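# Stand bottle on bench; keep shelf level with jars

## Task

Set the bottle upright on the bench so it is away from the rack. The shelf must end up level and resting on all four of its pins, with its jars still upright on top of it.

## Robot and tools

Robot: two seven-joint xArm7 arms, left_arm and right_arm, each ending in a parallel two-finger gripper with a wrist camera. Base roots in the scene frame: left_arm at (+0.033, +0.303, 0) m, right_arm at (+0.015, -0.278, 0) m, both turned almost exactly square to the scene axes. A two-camera stand is fixed to the floor behind the arms; do not strike it.

Frame: every position, orientation, velocity and offset uses the scene frame. Its origin sits at table-top height halfway between the nominal bases; +z is up, +x points out over the table, +y points toward left_arm. Image left/right does not match arm names. Printed hand poses can be off by a few cm, worse at long reach.

Gripper geometry: fingers extend along the gripper's +z axis and close along its y axis. end_effector_position is the spot between the pads when shut, roughly 2 cm short of the fingertips; the tips reach about 10 mm further along +z while closing, mostly while the pads are still over 40 mm apart.

execute_actions(actions, cameras): actions is a list of actions; each action is a table of up to 15 rows, one row per 1/30 s step, and a short table repeats its final row to fill 15 steps. Every row is one flat list of 14 numbers, each in [-1, 1], covering both arms even if one is idle: left dx, dy, dz, rx, ry, rz, opening, then the same seven for right. The six pose numbers are offsets, not poses: measured from that arm's Hand target as it stood when the action began (every row counts from that same start, not the row before), along scene axes. Scale: 1.0 = 0.6 m for dx, dy, dz and 180 degrees for rx, ry, rz, which form one rotation vector turning about the Hand target's position. Repeating an offset in a new action moves further. Opening is absolute: +1 fully open (0.084 m), -1 shut. Sending six zeros re-requests the current Hand target; always send the opening you want, since 0 is a real command (half open). cameras: list of names, ["all"], or []; images arrive only when requested or when actions is empty.

move(target, speed, blend, opening_speed, blocking, cameras): straight-line paths for both grippers. target is one 14-number row laid out as above, or a list of up to 15 such rows; every row is an offset from the Hand targets at the move's start, not from the previous row. speed: m/s, 0.002 to 1, default 0.25 (turning capped at twice that in rad/s), a single value or one per row. blend: corner rounding radius in m, one value or one per row; 0 means stop at each row. opening_speed: rate on the -1..+1 scale per second, at least 0.2. blocking=false returns after about 0.5 s while the move continues. Paths end together, last at least 0.5 s and are cut at 10 s. They do not avoid obstacles or the other arm; faster moves lag, stray and hit harder, and aiming far beyond a contact presses harder. The result adds a move: line giving the ending (done, off_target, moving, held, fault) and limits (paced = pose clipped, held = steps withheld). done means at rest within 3 mm and 2 degrees; neither done nor off_target says whether something is touched.

wait(seconds 0 to 10): let time pass holding commands. stop(): brake a running move. zoom_image(camera, region [x0, y0, x1, y1] in pixels, at most 504 by 504): closer look at the newest image of cam_high, cam_low, cam_left_wrist or cam_right_wrist (all 672x504). clear_fault(arm: left_arm or right_arm): releases a reported torque fault. read_manual(section "licences"): licence texts only. finished_scene(scene): ends the current scene, given its number; irreversible, so call it only when the bottle and shelf are settled as required.

Controller behaviour: each step, the commanded pose is limited to 70 mm and 16 degrees from the measured gripper pose. Hand target in a result is the last commanded pose after this clip, and the next offsets start from it. A gripper may rest short of it; a further action (even zeros) re-asks, and if it still falls short send the gap as an offset. To stop pressing on something, command the target back past the gripper. Large wrist turns can swing the elbow. If a joint hits its limit, turn it back in steps under half a turn.

Results: per arm end_effector_position (m), end_effector_quat_wxyz, linear and angular velocities (omitted when Joint velocities read within noise), Joint positions (last value is finger opening in m), Joint torques (total drive output including arm weight; offset, scaled and noisy), grip_measured (opening on the -1..1 scale), Hand target, Tool commands, and for action calls some per-step positions.

Gripping: to hold, command an opening well below grip_measured; the lower, the harder the squeeze (about 24 N per pad at most). Fast closing can squeeze harder.

Faults and heat: contact torque at a joint's load limit (waist 43.2, shoulder 43.4, upper arm roll 27.6, elbow 27.6, forearm roll 21.9, wrist pitch 11.9, wrist roll 11.8 N m; held weight counts) or a motor pinned at its torque limit for 1 s stops that arm until clear_fault. Holding loads, stretched poses or pushing at unreachable poses heat motors: MOTOR HOT appears at 65 °C, brakes lock at 80 °C for 30-60 s or more.

Arms: a clearance check withholds commands that bring the arms too close, but contact can still happen; any moderate hit or press between the arms, including one gripper closing on the other's fingers, can fail the scene.

Avoid: dropping or releasing moving items, knocking jars over or the shelf off its pins, letting anything fall far or leave the table (that fails), hard impacts on fixed or heavy objects, and any arm stop.

Each tool is called in YAML: its name, and indented under it one key for each argument.

## Session

execute_actions:
  actions: []

Scene clock: 0.00 s.
left_arm: end_effector_position=(+0.3915, +0.6576, +0.1901) grip_measured=+1.00 end_effector_quat_wxyz=(-0.419, +0.687, +0.166, +0.569) | right_arm: end_effector_position=(+0.2218, -0.0641, +0.1792) grip_measured=+1.00 end_effector_quat_wxyz=(-0.214, -0.099, +0.957, -0.169)
Joint positions: left_arm=[2.994 -0.968 -2.269 0.493 -0.333 -1.546 -0.325 0.084] | right_arm=[1.104 -0.053 -0.327 0.922 -0.001 1.524 -2.546 0.084]
Joint velocities: within noise
Joint torques (N m): no reading
Hand target: left_arm +0.3915, +0.6576, +0.1901; -0.419, +0.687, +0.166, +0.569 | right_arm +0.2218, -0.0641, +0.1792; -0.214, -0.099, +0.957, -0.169
Tool commands: left_gripper/opening=+1.0 right_gripper/opening=+1.0

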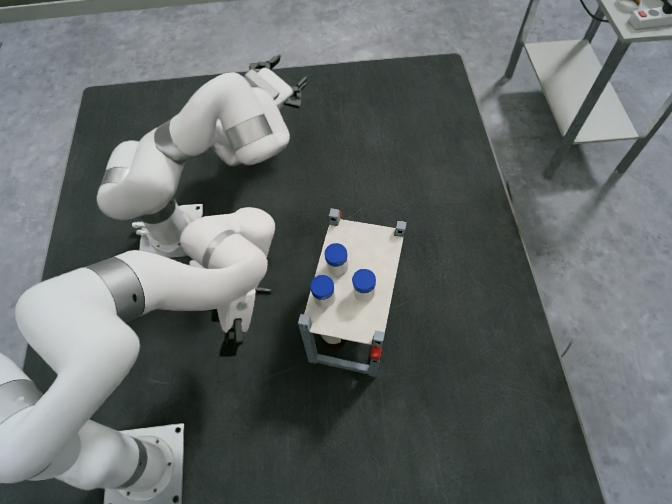

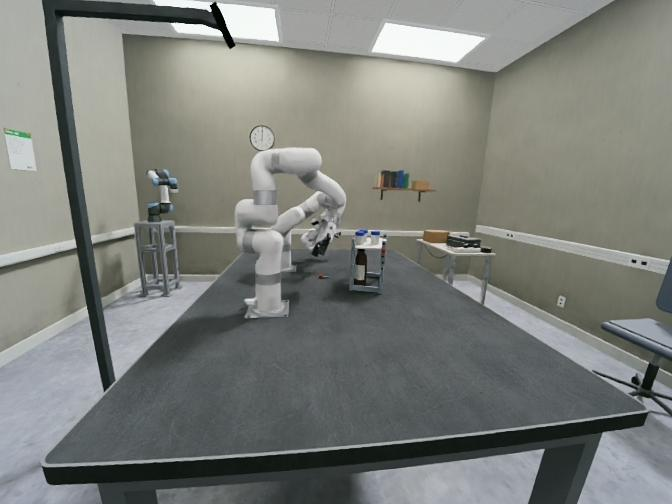

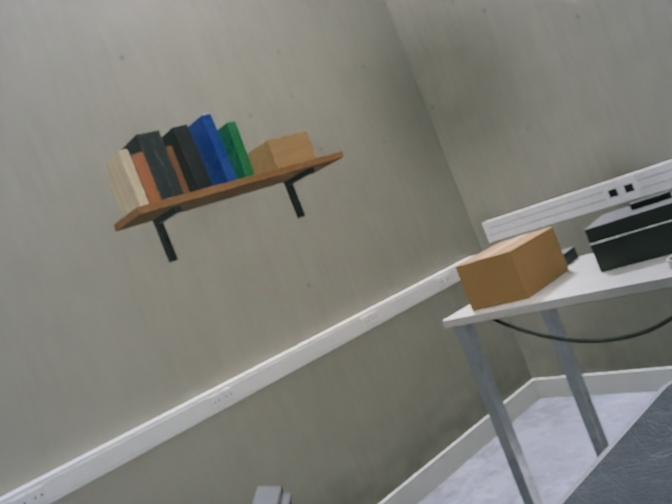

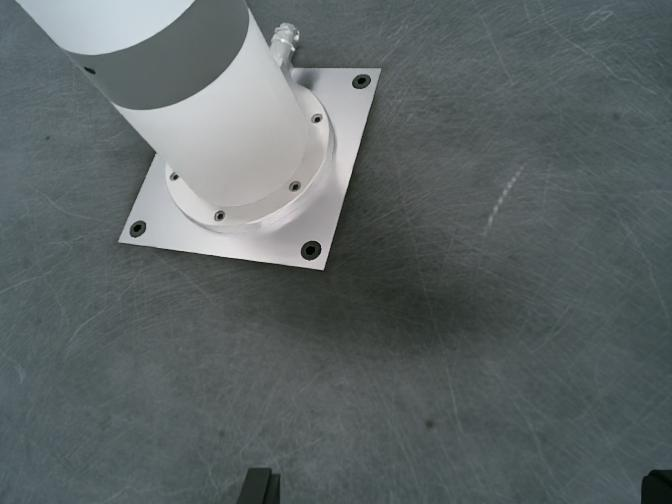

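zoom_image:
  camera: "cam_high"
  region: [270, 190, 440, 400]

zoom_image:
  camera: "cam_low"
  region: [300, 210, 430, 310]

Scaled by 2.400 from the camera's 672x504 image, which has a finer 960x720 frame.

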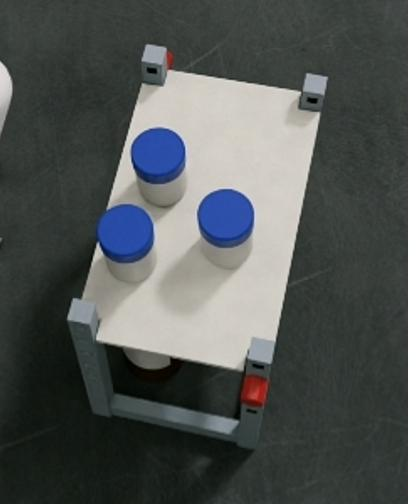

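Scaled by 3.877 from the camera's 672x504 image, which has a finer 960x720 frame.

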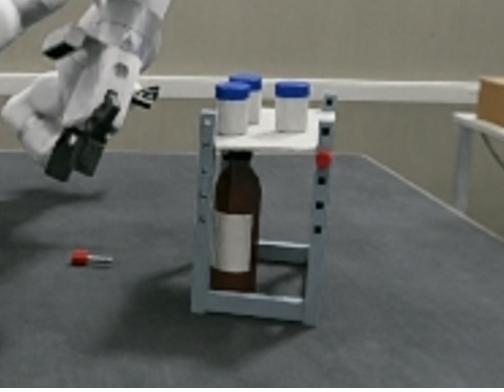

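zoom_image:
  camera: "cam_high"
  region: [200, 250, 300, 370]

zoom_image:
  camera: "cam_low"
  region: [220, 130, 420, 330]

Scaled by 4.200 from the camera's 672x504 image, which has a finer 960x720 frame.

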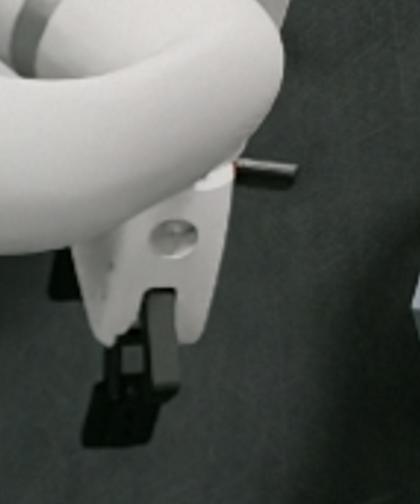

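Scaled by 2.520 from the camera's 672x504 image, which has a finer 960x720 frame.

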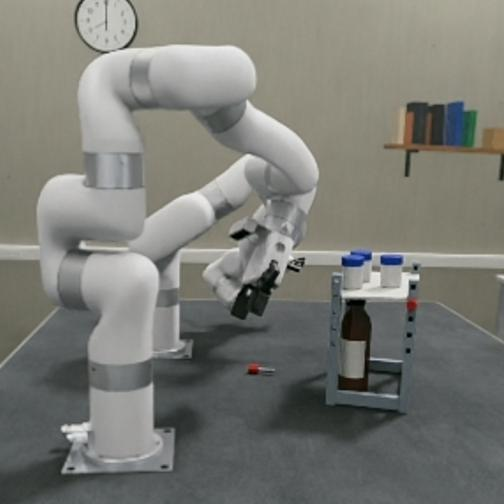

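move:
  target: [0,0,0,0,0,0,1,-0.0697,-0.0932,0.2013,0.0628,-0.1258,-0.968,1]
  speed: 0.5
  cameras: ["cam_high","cam_low","cam_right_wrist"]

Scene clock: 6.23 s.
left_arm: end_effector_position=(+0.3915, +0.6576, +0.1901) grip_measured=+1.00 end_effector_quat_wxyz=(-0.419, +0.687, +0.166, +0.569) | right_arm: end_effector_position=(+0.1800, -0.1200, +0.3000) grip_measured=+1.00 end_effector_quat_wxyz=(-0.045, +0.951, +0.169, +0.254)
Joint positions: left_arm=[2.994 -0.968 -2.269 0.493 -0.333 -1.546 -0.325 0.084] | right_arm=[0.271 -1.556 0.389 0.31 0.374 1.32 0.059 0.084]
Joint torques (N m): left_arm=[-0.04 16.97 6.91 1.91 -0.98 -1.68 -0.06] | right_arm=[-6.14 3.03 -1.61 18.08 2.11 -0.54 2.34]
Hand target: left_arm +0.3915, +0.6576, +0.1901; -0.419, +0.687, +0.166, +0.569 | right_arm +0.1800, -0.1201, +0.3000; -0.045, +0.951, +0.169, +0.254
Off the commanded pose: left_arm 0.000 m, 0 deg | right_arm 0.000 m, 0 deg.
move: done
Images, in order (width x height): cam_high 672x504, cam_low 672x504, cam_right_wrist 672x504.

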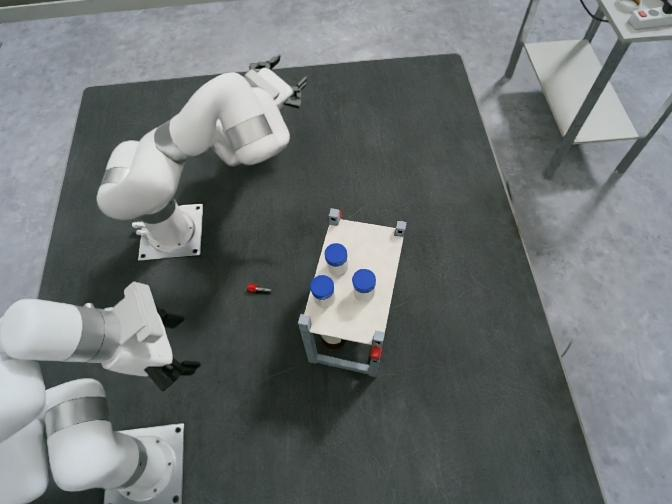

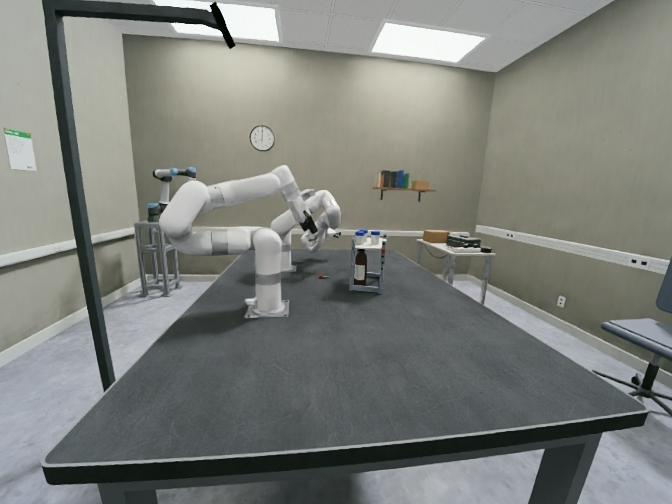

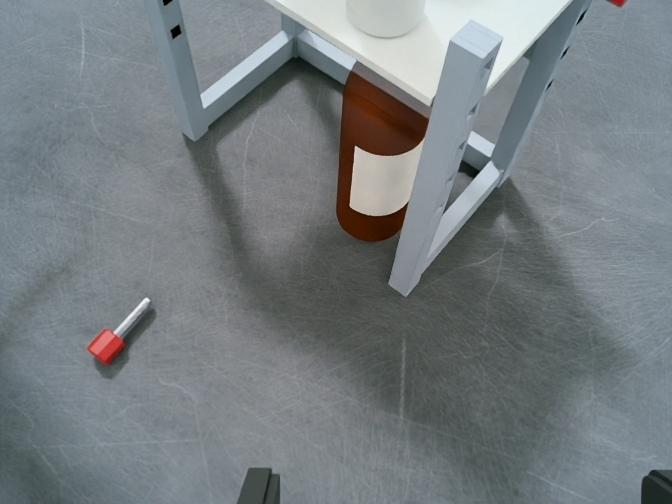

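zoom_image:
  camera: "cam_right_wrist"
  region: [60, 270, 200, 390]

zoom_image:
  camera: "cam_right_wrist"
  region: [280, 0, 640, 300]

Scaled by 3.600 from the camera's 672x504 image, which has a finer 960x720 frame.

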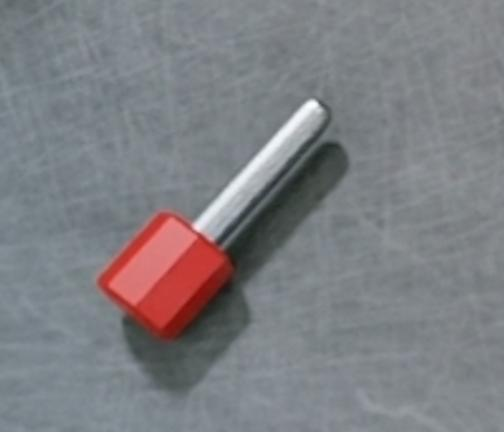

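Scaled by 1.400 from the camera's 672x504 image, which has a finer 960x720 frame.

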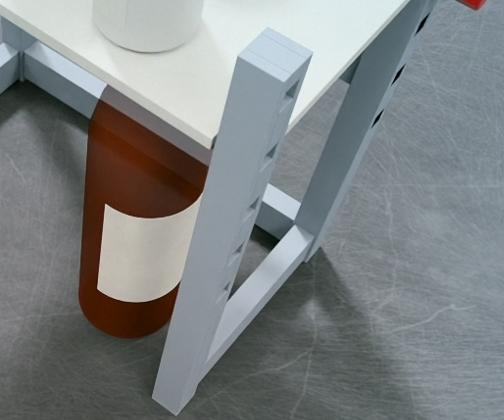

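move:
  target: [0,0,0,0,0,0,1,0.325,-0.158,-0.298,0.1731,-0.189,0.2368,1]
  speed: 0.4
  cameras: ["cam_high","cam_right_wrist"]

Scene clock: 8.97 s.
left_arm: end_effector_position=(+0.3915, +0.6576, +0.1901) grip_measured=+1.00 end_effector_quat_wxyz=(-0.419, +0.687, +0.166, +0.569) | right_arm: end_effector_position=(+0.2274, -0.1440, +0.2508) grip_measured=+1.00 end_effector_quat_wxyz=(-0.117, +0.905, +0.245, +0.328)
Joint positions: left_arm=[2.994 -0.968 -2.269 0.493 -0.333 -1.546 -0.325 0.084] | right_arm=[0.315 -1.766 0.168 -0.026 0.373 1.056 -0.236 0.084]
Joint torques (N m): left_arm=[0.02 16.87 7.09 1.97 -1.03 -1.68 -0.02] | right_arm=[-5.61 9.39 0.92 20.6 -3.23 -0.5 2.15]
Hand target: left_arm +0.3915, +0.6576, +0.1901; -0.419, +0.687, +0.166, +0.569 | right_arm +0.2274, -0.1441, +0.2508; -0.117, +0.905, +0.245, +0.328 (not the last commanded pose)
Off the commanded pose: left_arm 0.000 m, 0 deg | right_arm 0.209 m, 47 deg.
move: held (right_arm; a check stopped the path); limits=held
pose unreachable (right arm): on one or more control steps of this call, first in action 0 (counted from 0), this arm could not follow its commanded pose, so it was not sent that pose on those steps. It may still have moved: this result reports where it is.
cause: moving toward the commanded pose would bring two parts of the arm too close to each other (joints 2 (shoulder) to 5 (forearm roll) lie between them).
Images, in order (width x height): cam_high 672x504, cam_right_wrist 672x504.

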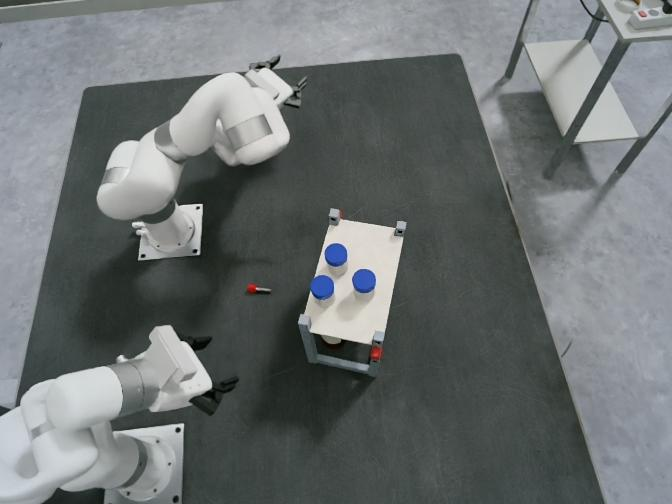

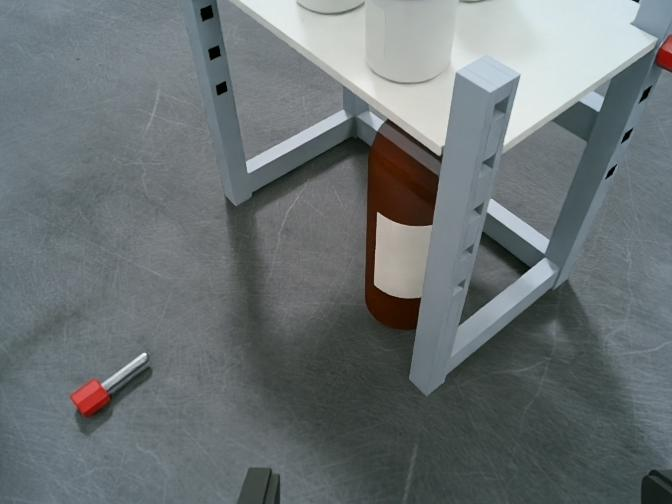

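move:
  target: [0,0,0,0,0,0,1,0.288,-0.1765,0.1653,0.0146,-0.019,0.0816,1]
  speed: 0.4
  cameras: ["cam_high","cam_right_wrist"]

Scene clock: 10.73 s.
left_arm: end_effector_position=(+0.3915, +0.6576, +0.1901) grip_measured=+1.00 end_effector_quat_wxyz=(-0.419, +0.687, +0.166, +0.569) | right_arm: end_effector_position=(+0.4002, -0.2500, +0.3500) grip_measured=+1.00 end_effector_quat_wxyz=(-0.171, +0.853, +0.354, +0.343)
Joint positions: left_arm=[2.994 -0.968 -2.269 0.493 -0.333 -1.546 -0.325 0.084] | right_arm=[0.411 -0.792 -0.531 0.62 0.309 0.842 -0.997 0.084]
Joint torques (N m): left_arm=[0.02 16.98 7.04 1.89 -0.9 -1.75 -0.03] | right_arm=[6.22 1.41 2.8 20.87 4.54 0.23 -2.53]
Hand target: left_arm +0.3915, +0.6576, +0.1901; -0.419, +0.687, +0.166, +0.569 | right_arm +0.4002, -0.2500, +0.3500; -0.171, +0.853, +0.354, +0.343
Off the commanded pose: left_arm 0.000 m, 0 deg | right_arm 0.000 m, 0 deg.
move: done; limits=paced
Images, in order (width x height): cam_high 672x504, cam_right_wrist 672x504.

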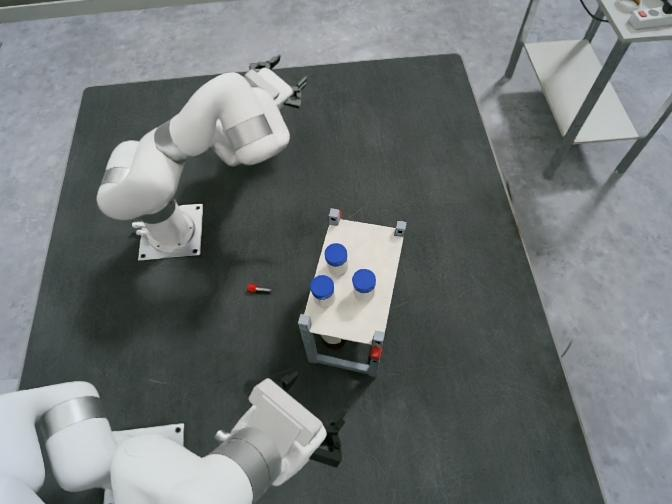

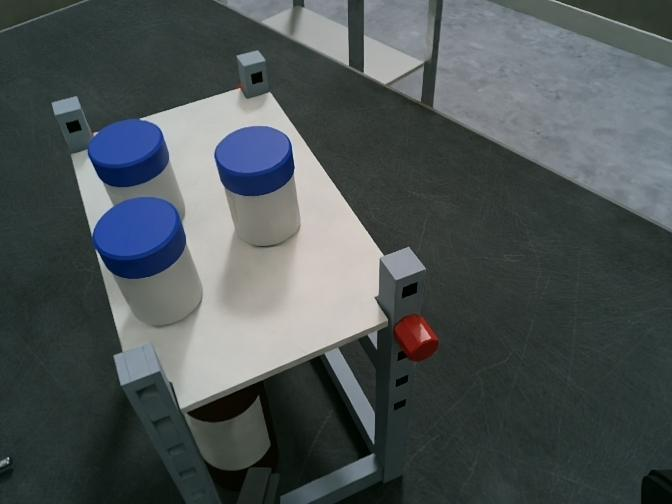

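move:
  target: [0,0,0,0,0,0,1,0.0,0.075,-0.333,0.1559,-0.0991,0.1345,1]
  speed: 0.3
  cameras: ["cam_high","cam_right_wrist"]

Scene clock: 13.23 s.
left_arm: end_effector_position=(+0.3915, +0.6576, +0.1901) grip_measured=+1.00 end_effector_quat_wxyz=(-0.419, +0.687, +0.166, +0.569) | right_arm: end_effector_position=(+0.4002, -0.2050, +0.1502) grip_measured=+1.00 end_effector_quat_wxyz=(-0.382, +0.632, +0.452, +0.500)
Joint positions: left_arm=[2.994 -0.968 -2.269 0.493 -0.333 -1.546 -0.325 0.084] | right_arm=[1.256 -0.98 -1.727 0.524 0.624 0.681 -2.216 0.084]
Joint torques (N m): left_arm=[-0.12 16.9 7.09 2 -1.01 -1.71 0.01] | right_arm=[6.59 4.77 7.5 8 -4.13 3.68 -2.5]
Hand target: left_arm +0.3915, +0.6576, +0.1901; -0.419, +0.687, +0.166, +0.569 | right_arm +0.4002, -0.2050, +0.1502; -0.382, +0.632, +0.452, +0.500
Off the commanded pose: left_arm 0.000 m, 0 deg | right_arm 0.000 m, 0 deg.
move: done
Images, in order (width x height): cam_high 672x504, cam_right_wrist 672x504.

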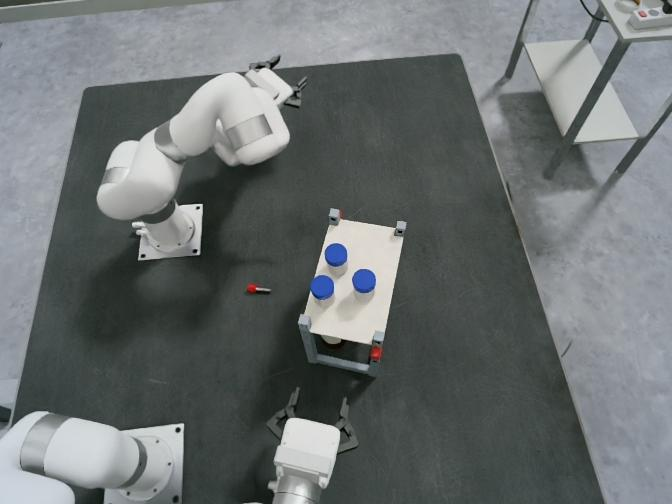

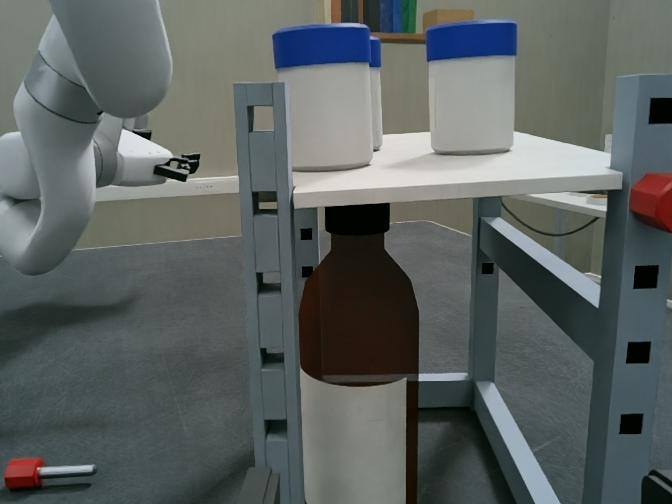

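zoom_image:
  camera: "cam_right_wrist"
  region: [220, 70, 400, 300]

zoom_image:
  camera: "cam_right_wrist"
  region: [560, 60, 672, 260]

Scaled by 2.191 from the camera's 672x504 image, which has a finer 960x720 frame.

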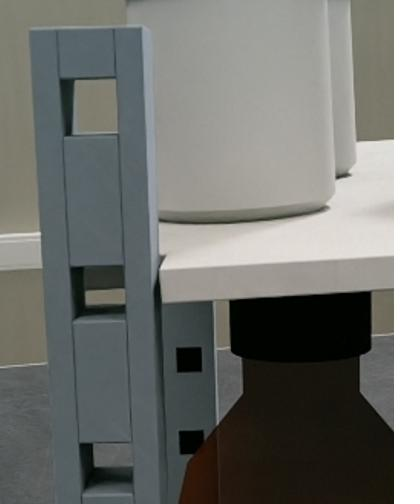

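Scaled by 2.520 from the camera's 672x504 image, which has a finer 960x720 frame.

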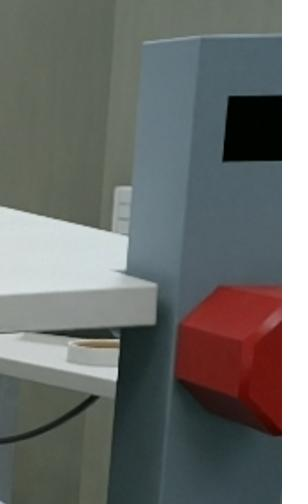

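zoom_image:
  camera: "cam_right_wrist"
  region: [235, 165, 315, 235]

zoom_image:
  camera: "cam_right_wrist"
  region: [235, 85, 315, 155]

Scaled by 6.300 from the camera's 672x504 image, which has a finer 960x720 frame.

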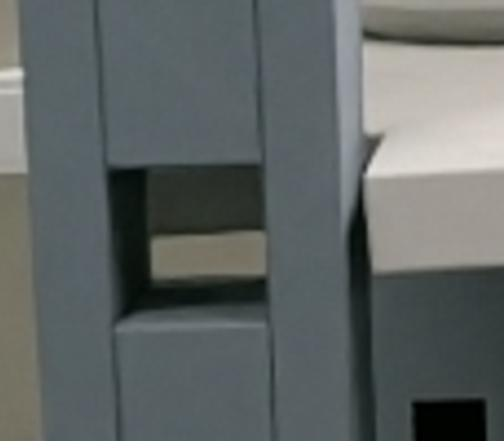

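Scaled by 6.300 from the camera's 672x504 image, which has a finer 960x720 frame.

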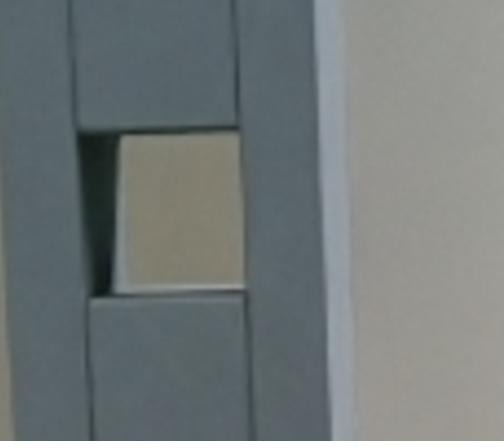

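move:
  target: [0,0,0,0,0,0,1,-0.1003,0.1417,0.2997,-0.1883,0.155,-0.2173,1]
  speed: 0.4
  cameras: ["cam_high"]

Scene clock: 19.57 s.
left_arm: end_effector_position=(+0.3915, +0.6576, +0.1901) grip_measured=+1.00 end_effector_quat_wxyz=(-0.419, +0.687, +0.166, +0.569) | right_arm: end_effector_position=(+0.3400, -0.1199, +0.3300) grip_measured=+1.00 end_effector_quat_wxyz=(-0.096, +0.923, +0.240, +0.285)
Joint positions: left_arm=[2.994 -0.968 -2.269 0.493 -0.333 -1.546 -0.325 0.084] | right_arm=[0.182 -0.902 0.161 0.472 0.37 0.794 -0.352 0.084]
Joint torques (N m): left_arm=[-0.04 17.03 7.09 1.91 -0.92 -1.73 -0.05] | right_arm=[-6.07 2.15 0.55 22.42 -3.79 -0.21 2.26]
Hand target: left_arm +0.3915, +0.6576, +0.1901; -0.419, +0.687, +0.166, +0.569 | right_arm +0.3401, -0.1199, +0.3300; -0.096, +0.923, +0.240, +0.285
Off the commanded pose: left_arm 0.000 m, 0 deg | right_arm 0.000 m, 0 deg.
move: done
Images, in order (width x height): cam_high 672x504.

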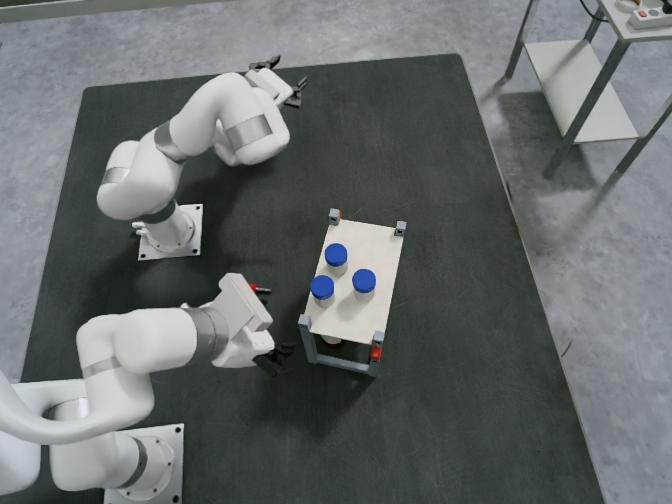

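move:
  target: [0,0,0,0,0,0,1,-0.1283,0.395,-0.425,-0.0034,0.0242,-0.2358,0]
  speed: 0.4
  cameras: ["cam_high","cam_right_wrist"]

Scene clock: 23.67 s.
left_arm: end_effector_position=(+0.3915, +0.6576, +0.1901) grip_measured=+1.00 end_effector_quat_wxyz=(-0.419, +0.687, +0.166, +0.569) | right_arm: end_effector_position=(+0.2555, +0.1081, +0.0816) grip_measured=-0.01 end_effector_quat_wxyz=(-0.024, +0.960, -0.101, +0.260)
Joint positions: left_arm=[2.994 -0.968 -2.269 0.493 -0.333 -1.546 -0.325 0.084] | right_arm=[-0.639 -0.485 1.815 0.654 -0.099 0.363 1.565 0.044]
Joint torques (N m): left_arm=[-0.16 16.88 7.15 2.11 -0.86 -1.75 -0.02] | right_arm=[5.92 11.52 -8.24 10.75 -3.41 -5.19 -2.2]
Hand target: left_arm +0.3915, +0.6576, +0.1901; -0.419, +0.687, +0.166, +0.569 | right_arm +0.2555, +0.1081, +0.0816; -0.024, +0.960, -0.101, +0.260 (not the last commanded pose)
Off the commanded pose: left_arm 0.000 m, 0 deg | right_arm 0.013 m, 4 deg.
led back after a hold (right arm): the arm was led back toward your command in small steps, so it may still be short of it.
move: held (right_arm; a check stopped the path); limits=paced,held
pose unreachable (right arm): on one or more control steps of this call, first in action 0 (counted from 0), this arm could not follow its commanded pose, so it was not sent that pose on those steps. It may still have moved: this result reports where it is.
cause: moving toward the commanded pose would bring a part of the arm too close to another arm (a part of this arm just beyond joint 6 (wrist pitch) and a part of the left arm just beyond its joint 2 (shoulder), where that arm would come to rest).
Images, in order (width x height): cam_high 672x504, cam_right_wrist 672x504.

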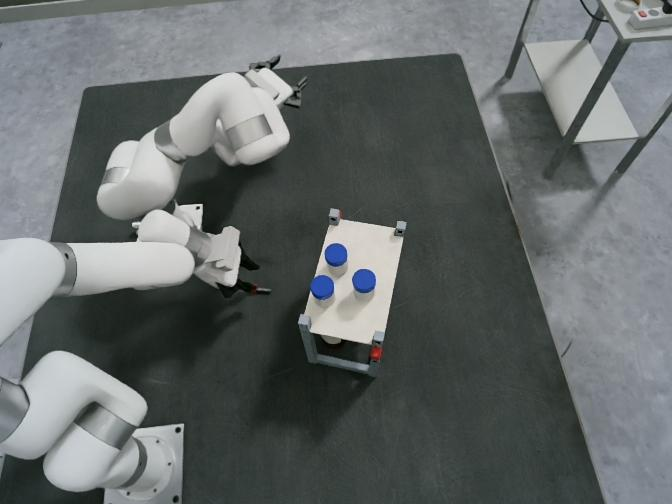

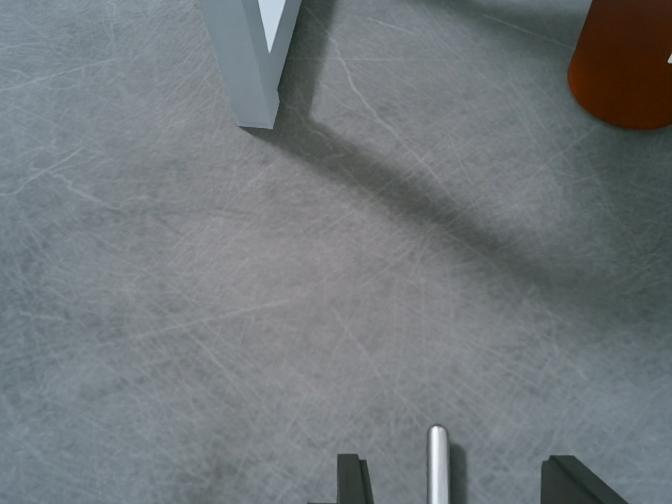

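move:
  target: [0,0,0,0,0,0,1,-0.0152,0.01,-0.0277,0.0079,0.168,-0.0211,0]
  speed: 0.2
  cameras: ["cam_high","cam_right_wrist"]

Scene clock: 27.60 s.
left_arm: end_effector_position=(+0.3915, +0.6576, +0.1901) grip_measured=+1.00 end_effector_quat_wxyz=(-0.419, +0.687, +0.166, +0.569) | right_arm: end_effector_position=(+0.2464, +0.1141, +0.0650) grip_measured=-0.01 end_effector_quat_wxyz=(+0.000, +0.990, -0.138, +0.001)
Joint positions: left_arm=[2.994 -0.968 -2.269 0.493 -0.333 -1.546 -0.325 0.084] | right_arm=[-1.26 -0.317 2.275 0.863 0.382 0.689 1.037 0.044]
Joint torques (N m): left_arm=[0.09 16.96 7.2 2.11 -0.86 -1.77 -0.06] | right_arm=[-6.17 9.77 -1.81 17.37 4.12 0.42 -2.57]
Hand target: left_arm +0.3915, +0.6576, +0.1901; -0.419, +0.687, +0.166, +0.569 | right_arm +0.2464, +0.1141, +0.0650; +0.000, +0.990, -0.138, +0.001
Off the commanded pose: left_arm 0.000 m, 0 deg | right_arm 0.000 m, 0 deg.
move: done
Images, in order (width x height): cam_high 672x504, cam_right_wrist 672x504.

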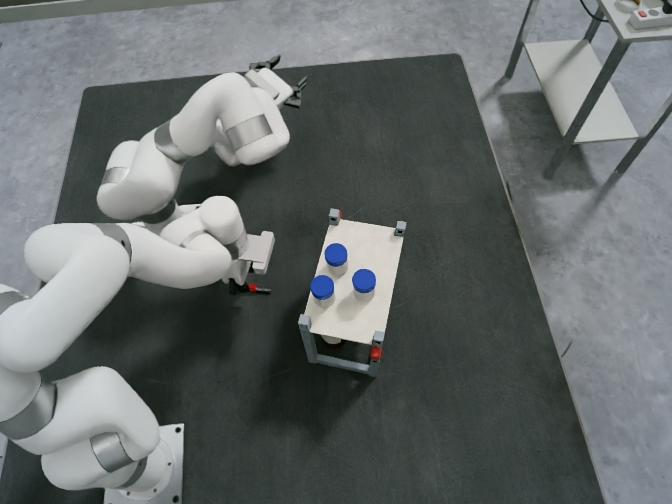

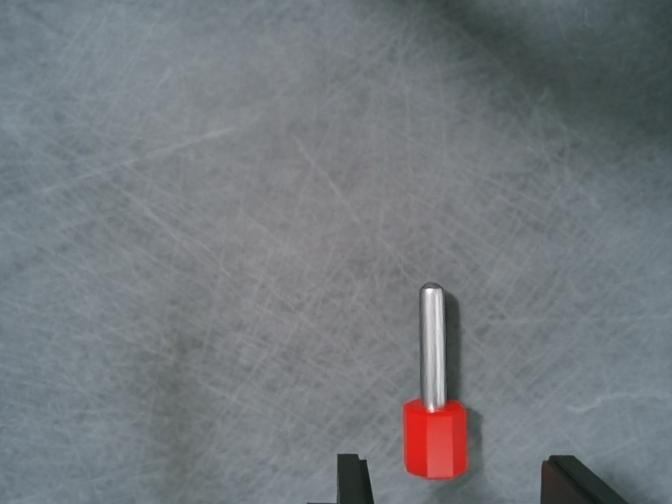

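zoom_image:
  camera: "cam_right_wrist"
  region: [390, 270, 490, 490]

Scaled by 2.291 from the camera's 672x504 image, which has a finer 960x720 frame.

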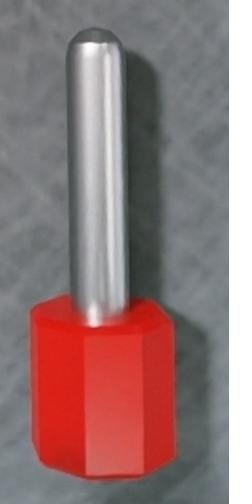

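move:
  target: [0,0,0,0,0,0,1,-0.0009,-0.0032,-0.0583,0,0,0,0]
  speed: 0.15
  cameras: ["cam_right_wrist"]

zoom_image:
  camera: "cam_right_wrist"
  region: [380, 260, 500, 504]

Scene clock: 29.37 s.
left_arm: end_effector_position=(+0.3915, +0.6576, +0.1901) grip_measured=+1.00 end_effector_quat_wxyz=(-0.419, +0.687, +0.166, +0.569) | right_arm: end_effector_position=(+0.2459, +0.1122, +0.0301) grip_measured=-0.01 end_effector_quat_wxyz=(+0.000, +0.990, -0.138, +0.001)
Joint positions: left_arm=[2.994 -0.968 -2.269 0.493 -0.333 -1.546 -0.325 0.084] | right_arm=[-1.323 -0.408 2.357 0.854 0.504 0.618 0.951 0.044]
Joint torques (N m): left_arm=[0.01 16.88 7.2 2.11 -0.82 -1.82 0.03] | right_arm=[-6.06 11.45 -2.22 16.23 3.88 -5.21 -2.56]
Hand target: left_arm +0.3915, +0.6576, +0.1901; -0.419, +0.687, +0.166, +0.569 | right_arm +0.2459, +0.1122, +0.0300; +0.000, +0.990, -0.138, +0.001
Off the commanded pose: left_arm 0.000 m, 0 deg | right_arm 0.000 m, 0 deg.
move: done
Images, in order (width x height): cam_right_wrist 672x504.

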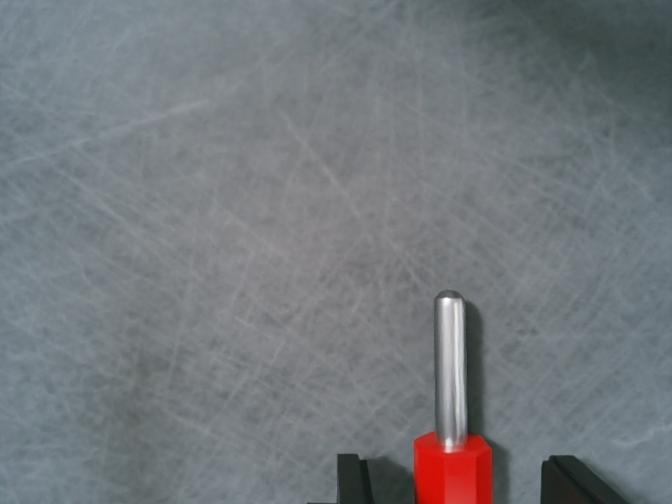

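Scaled by 2.066 from the camera's 672x504 image, which has a finer 960x720 frame.

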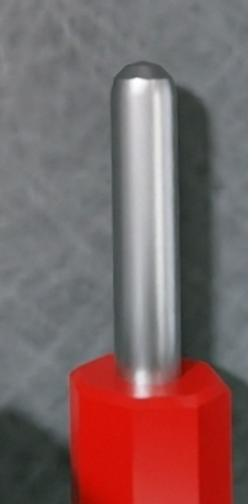

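zoom_image:
  camera: "cam_right_wrist"
  region: [320, 420, 640, 504]

Scaled by 1.575 from the camera's 672x504 image, which has a finer 960x720 frame.

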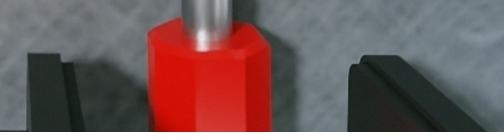

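move:
  target: [0,0,0,0,0,0,1,0,0,-0.0133,0,0,0,0]
  speed: 0.04
  cameras: ["cam_right_wrist"]

Scene clock: 30.57 s.
left_arm: end_effector_position=(+0.3915, +0.6576, +0.1901) grip_measured=+1.00 end_effector_quat_wxyz=(-0.419, +0.687, +0.166, +0.569) | right_arm: end_effector_position=(+0.2459, +0.1122, +0.0221) grip_measured=-0.01 end_effector_quat_wxyz=(+0.000, +0.990, -0.138, +0.001)
Joint positions: left_arm=[2.994 -0.968 -2.269 0.493 -0.333 -1.546 -0.325 0.084] | right_arm=[-1.34 -0.43 2.378 0.856 0.531 0.603 0.932 0.044]
Joint torques (N m): left_arm=[0.19 16.97 7.27 2.1 -0.88 -1.76 0] | right_arm=[-5.76 11.75 -2.7 15.77 3.89 -5.19 -2.58]
Hand target: left_arm +0.3915, +0.6576, +0.1901; -0.419, +0.687, +0.166, +0.569 | right_arm +0.2459, +0.1122, +0.0221; +0.000, +0.990, -0.138, +0.001
Off the commanded pose: left_arm 0.000 m, 0 deg | right_arm 0.000 m, 0 deg.
move: done
Images, in order (width x height): cam_right_wrist 672x504.

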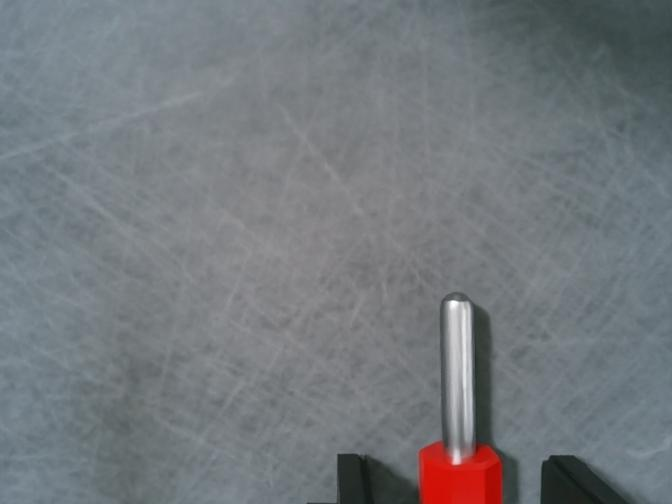

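move:
  target: [0,0,0,0,0,0,1,0,0,0,0,0,0,-1]
  opening_speed: 1.0
  cameras: ["cam_right_wrist"]

Scene clock: 32.20 s.
left_arm: end_effector_position=(+0.3915, +0.6576, +0.1901) grip_measured=+1.00 end_effector_quat_wxyz=(-0.419, +0.687, +0.166, +0.569) | right_arm: end_effector_position=(+0.2459, +0.1122, +0.0221) grip_measured=-0.60 end_effector_quat_wxyz=(+0.000, +0.990, -0.138, +0.001)
Joint positions: left_arm=[2.994 -0.968 -2.269 0.493 -0.333 -1.546 -0.325 0.084] | right_arm=[-1.34 -0.43 2.378 0.856 0.531 0.602 0.932 0.018]
Joint torques (N m): left_arm=[0.11 16.99 7.34 2.01 -0.83 -1.79 0] | right_arm=[-6.16 11.97 -2.65 14.92 3.82 -4.67 -2.39]
Hand target: left_arm +0.3915, +0.6576, +0.1901; -0.419, +0.687, +0.166, +0.569 | right_arm +0.2459, +0.1122, +0.0221; +0.000, +0.990, -0.138, +0.001
Off the commanded pose: left_arm 0.000 m, 0 deg | right_arm 0.000 m, 0 deg.
move: done
Images, in order (width x height): cam_right_wrist 672x504.

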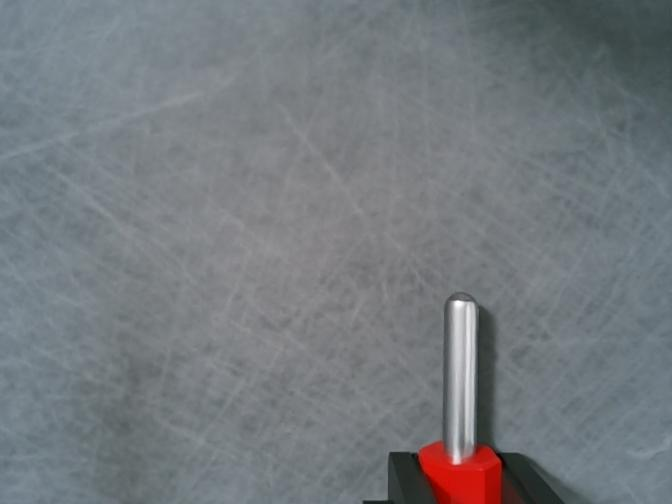

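move:
  target:
    - [0,0,0,0,0,0,1,0,0,0.463,0,0,0,-1]
    - [0,0,0,0,0,0,1,0.173,-0.47,0.463,0,0,0.485,-1]
  speed: 0.3
  blend: [0.05,0]
  cameras: ["cam_high","cam_right_wrist","cam_low"]

Scene clock: 36.50 s.
left_arm: end_effector_position=(+0.3915, +0.6576, +0.1901) grip_measured=+1.00 end_effector_quat_wxyz=(-0.419, +0.687, +0.166, +0.569) | right_arm: end_effector_position=(+0.3497, -0.1698, +0.2999) grip_measured=-0.60 end_effector_quat_wxyz=(+0.000, +0.812, +0.584, +0.000)
Joint positions: left_arm=[2.994 -0.968 -2.269 0.493 -0.333 -1.546 -0.325 0.084] | right_arm=[-1.379 1.033 2.231 0.974 -0.755 1.718 -0.186 0.018]
Joint torques (N m): left_arm=[0.18 16.94 7.43 2.08 -0.78 -1.78 0] | right_arm=[-6.18 -4.09 7.95 14.88 -4.07 0.41 -2.63]
Hand target: left_arm +0.3915, +0.6576, +0.1901; -0.419, +0.687, +0.166, +0.569 | right_arm +0.3497, -0.1698, +0.2999; +0.000, +0.812, +0.584, +0.000
Off the commanded pose: left_arm 0.000 m, 0 deg | right_arm 0.000 m, 0 deg.
move: done
Images, in order (width x height): cam_high 672x504, cam_low 672x504, cam_right_wrist 672x504.

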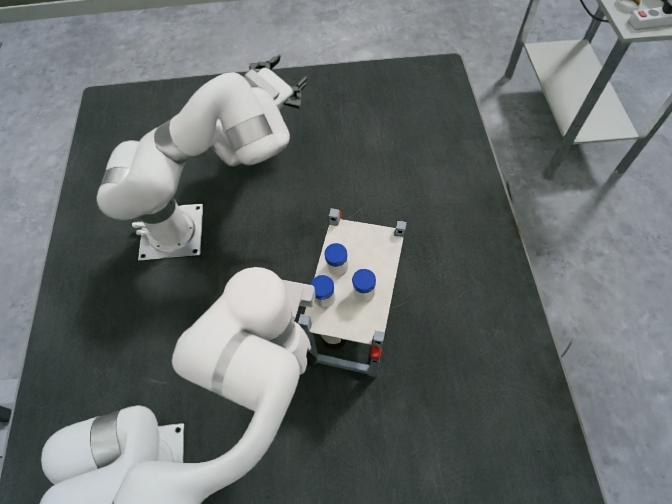

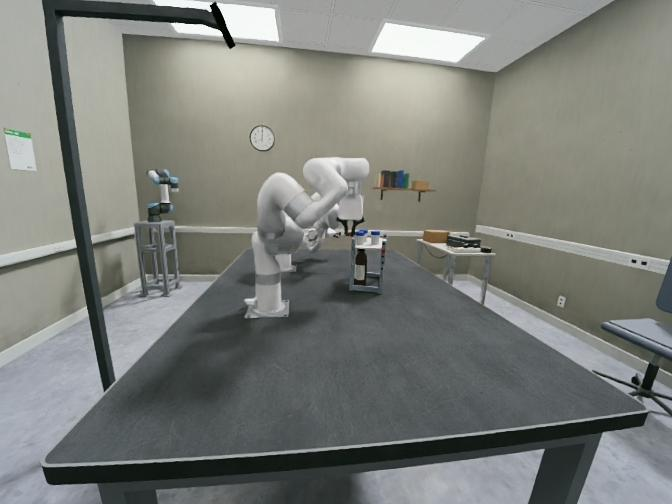

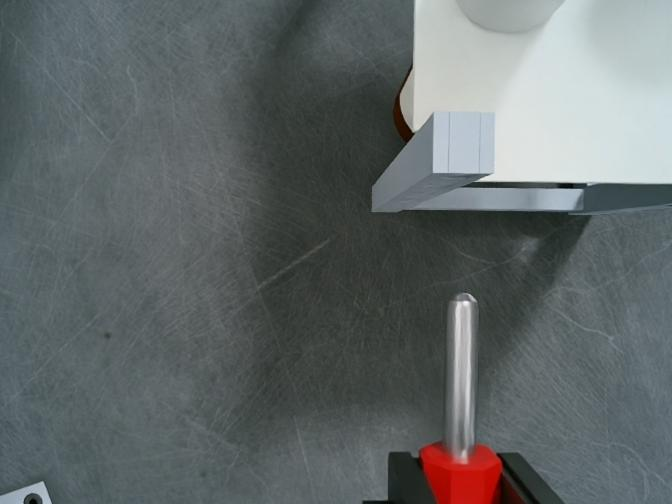

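move:
  target: [0,0,0,0,0,0,1,0.0205,-0.0069,-0.1,0,0,0,-1]
  speed: 0.2
  cameras: ["cam_right_wrist"]

zoom_image:
  camera: "cam_right_wrist"
  region: [340, 60, 560, 320]

Scene clock: 37.73 s.
left_arm: end_effector_position=(+0.3915, +0.6576, +0.1901) grip_measured=+1.00 end_effector_quat_wxyz=(-0.419, +0.687, +0.166, +0.569) | right_arm: end_effector_position=(+0.3620, -0.1740, +0.2399) grip_measured=-0.60 end_effector_quat_wxyz=(-0.001, +0.812, +0.584, +0.000)
Joint positions: left_arm=[2.994 -0.968 -2.269 0.493 -0.333 -1.546 -0.325 0.084] | right_arm=[-1.389 1.083 2.109 0.86 -0.861 1.607 -0.182 0.018]
Joint torques (N m): left_arm=[0.22 16.96 7.29 2.07 -0.78 -1.82 -0.09] | right_arm=[5.9 -7.08 8.3 10.1 -4.06 -5.22 1.71]
Hand target: left_arm +0.3915, +0.6576, +0.1901; -0.419, +0.687, +0.166, +0.569 | right_arm +0.3620, -0.1740, +0.2399; +0.000, +0.812, +0.584, +0.000
Off the commanded pose: left_arm 0.000 m, 0 deg | right_arm 0.000 m, 0 deg.
move: done
Images, in order (width x height): cam_right_wrist 672x504.

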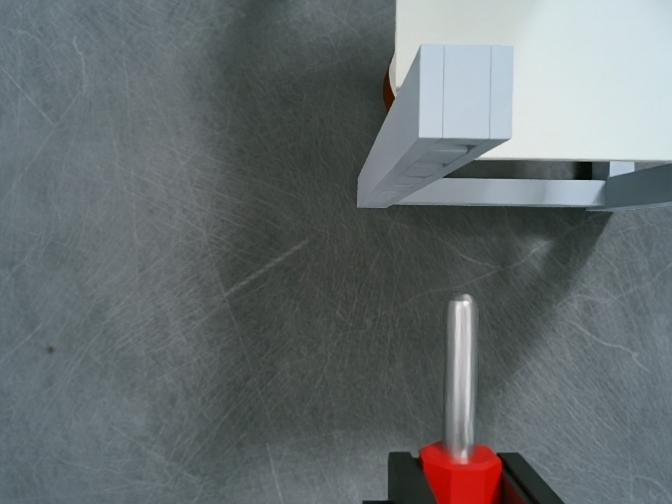

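Scaled by 1.938 from the camera's 672x504 image, which has a finer 960x720 frame.

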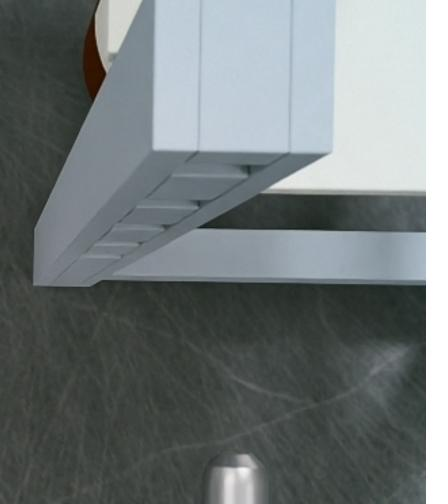

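move:
  target: [-0.0525,-0.396,0.233,0.19,0.0532,-0.167,0,0,0,0,0,0,0,-1]
  speed: 0.4
  cameras: ["cam_high","cam_left_wrist"]

Scene clock: 41.83 s.
left_arm: end_effector_position=(+0.3604, +0.4194, +0.3301) grip_measured=-0.01 end_effector_quat_wxyz=(-0.476, +0.621, -0.185, +0.594) | right_arm: end_effector_position=(+0.3620, -0.1739, +0.2399) grip_measured=-0.60 end_effector_quat_wxyz=(+0.000, +0.812, +0.584, +0.000)
Joint positions: left_arm=[1.972 -1.308 -1.394 -0.075 0.024 -1.694 -0.347 0.044] | right_arm=[-1.389 1.083 2.109 0.86 -0.861 1.607 -0.182 0.018]
Joint torques (N m): left_arm=[-3.11 13.92 7.48 5.89 1.41 -0.95 0.91] | right_arm=[5.69 -11.42 8.7 9.96 -3.98 -4.17 -0.15]
Hand target: left_arm +0.3600, +0.4200, +0.3299; -0.453, +0.598, -0.222, +0.623 | right_arm +0.3620, -0.1740, +0.2399; +0.000, +0.812, +0.584, +0.000
Off the commanded pose: left_arm 0.001 m, 7 deg | right_arm 0.000 m, 0 deg.
joint sent to its limit (left arm) — joint 6 (wrist pitch), lower limit. The joint targets are off in orientation, not in position.
move: off_target (left_arm)
Images, in order (width x height): cam_high 672x504, cam_left_wrist 672x504.

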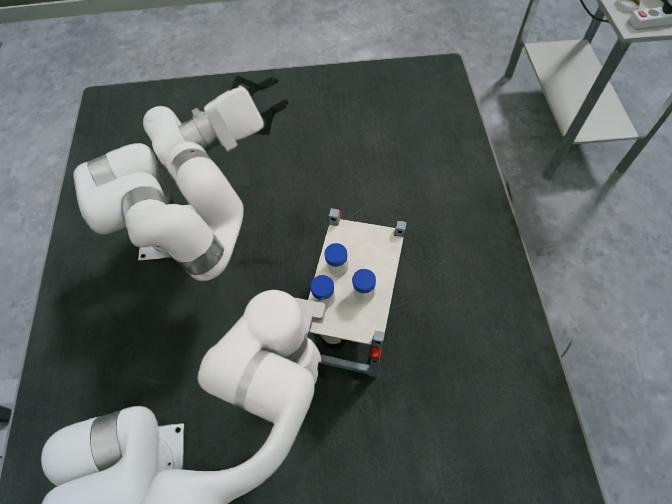

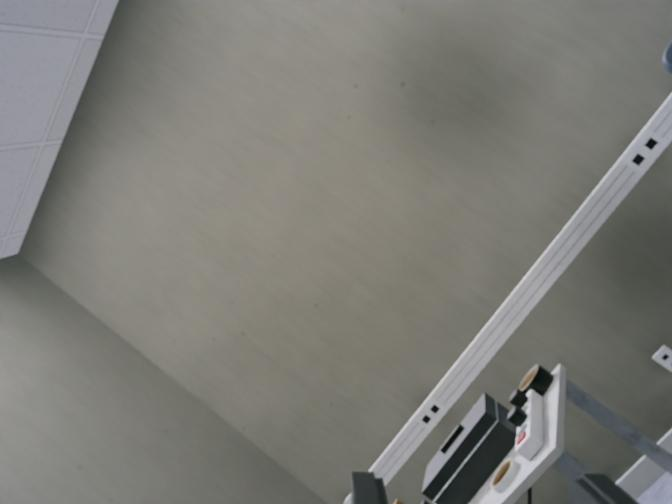

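move:
  target: [0.4,0,0.05,0.1769,0.0829,-0.0667,0,0,0,0,0,0,0,-1]
  speed: 0.4
  cameras: ["cam_high"]

Scene clock: 44.20 s.
left_arm: end_effector_position=(+0.6000, +0.4200, +0.3599) grip_measured=-0.01 end_effector_quat_wxyz=(+0.500, -0.500, +0.500, -0.500) | right_arm: end_effector_position=(+0.3620, -0.1739, +0.2399) grip_measured=-0.60 end_effector_quat_wxyz=(+0.000, +0.812, +0.584, +0.000)
Joint positions: left_arm=[2.435 -1.417 -1.349 0.851 0.261 -1.6 -0.062 0.044] | right_arm=[-1.389 1.083 2.109 0.86 -0.861 1.607 -0.182 0.018]
Joint torques (N m): left_arm=[3.12 22.61 10.84 5.46 1.23 1.6 -1] | right_arm=[5.91 -11.31 8.79 10.07 -4.04 -3.61 -1.34]
Hand target: left_arm +0.6000, +0.4200, +0.3599; +0.500, -0.500, +0.500, -0.500 | right_arm +0.3620, -0.1740, +0.2399; +0.000, +0.812, +0.584, +0.000
Off the commanded pose: left_arm 0.000 m, 0 deg | right_arm 0.000 m, 0 deg.
move: done
Images, in order (width x height): cam_high 672x504.

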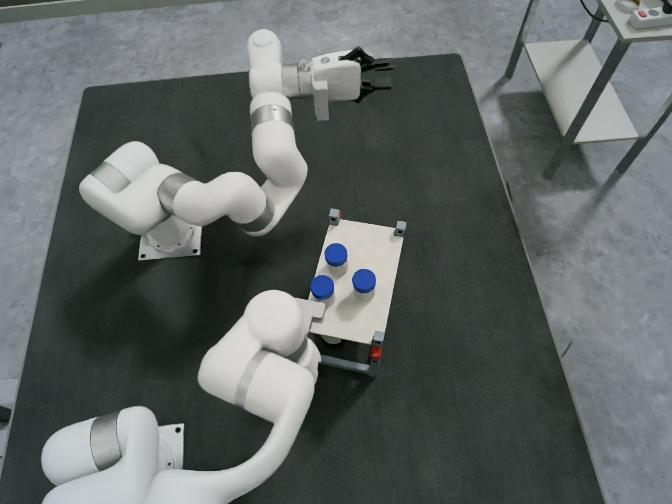

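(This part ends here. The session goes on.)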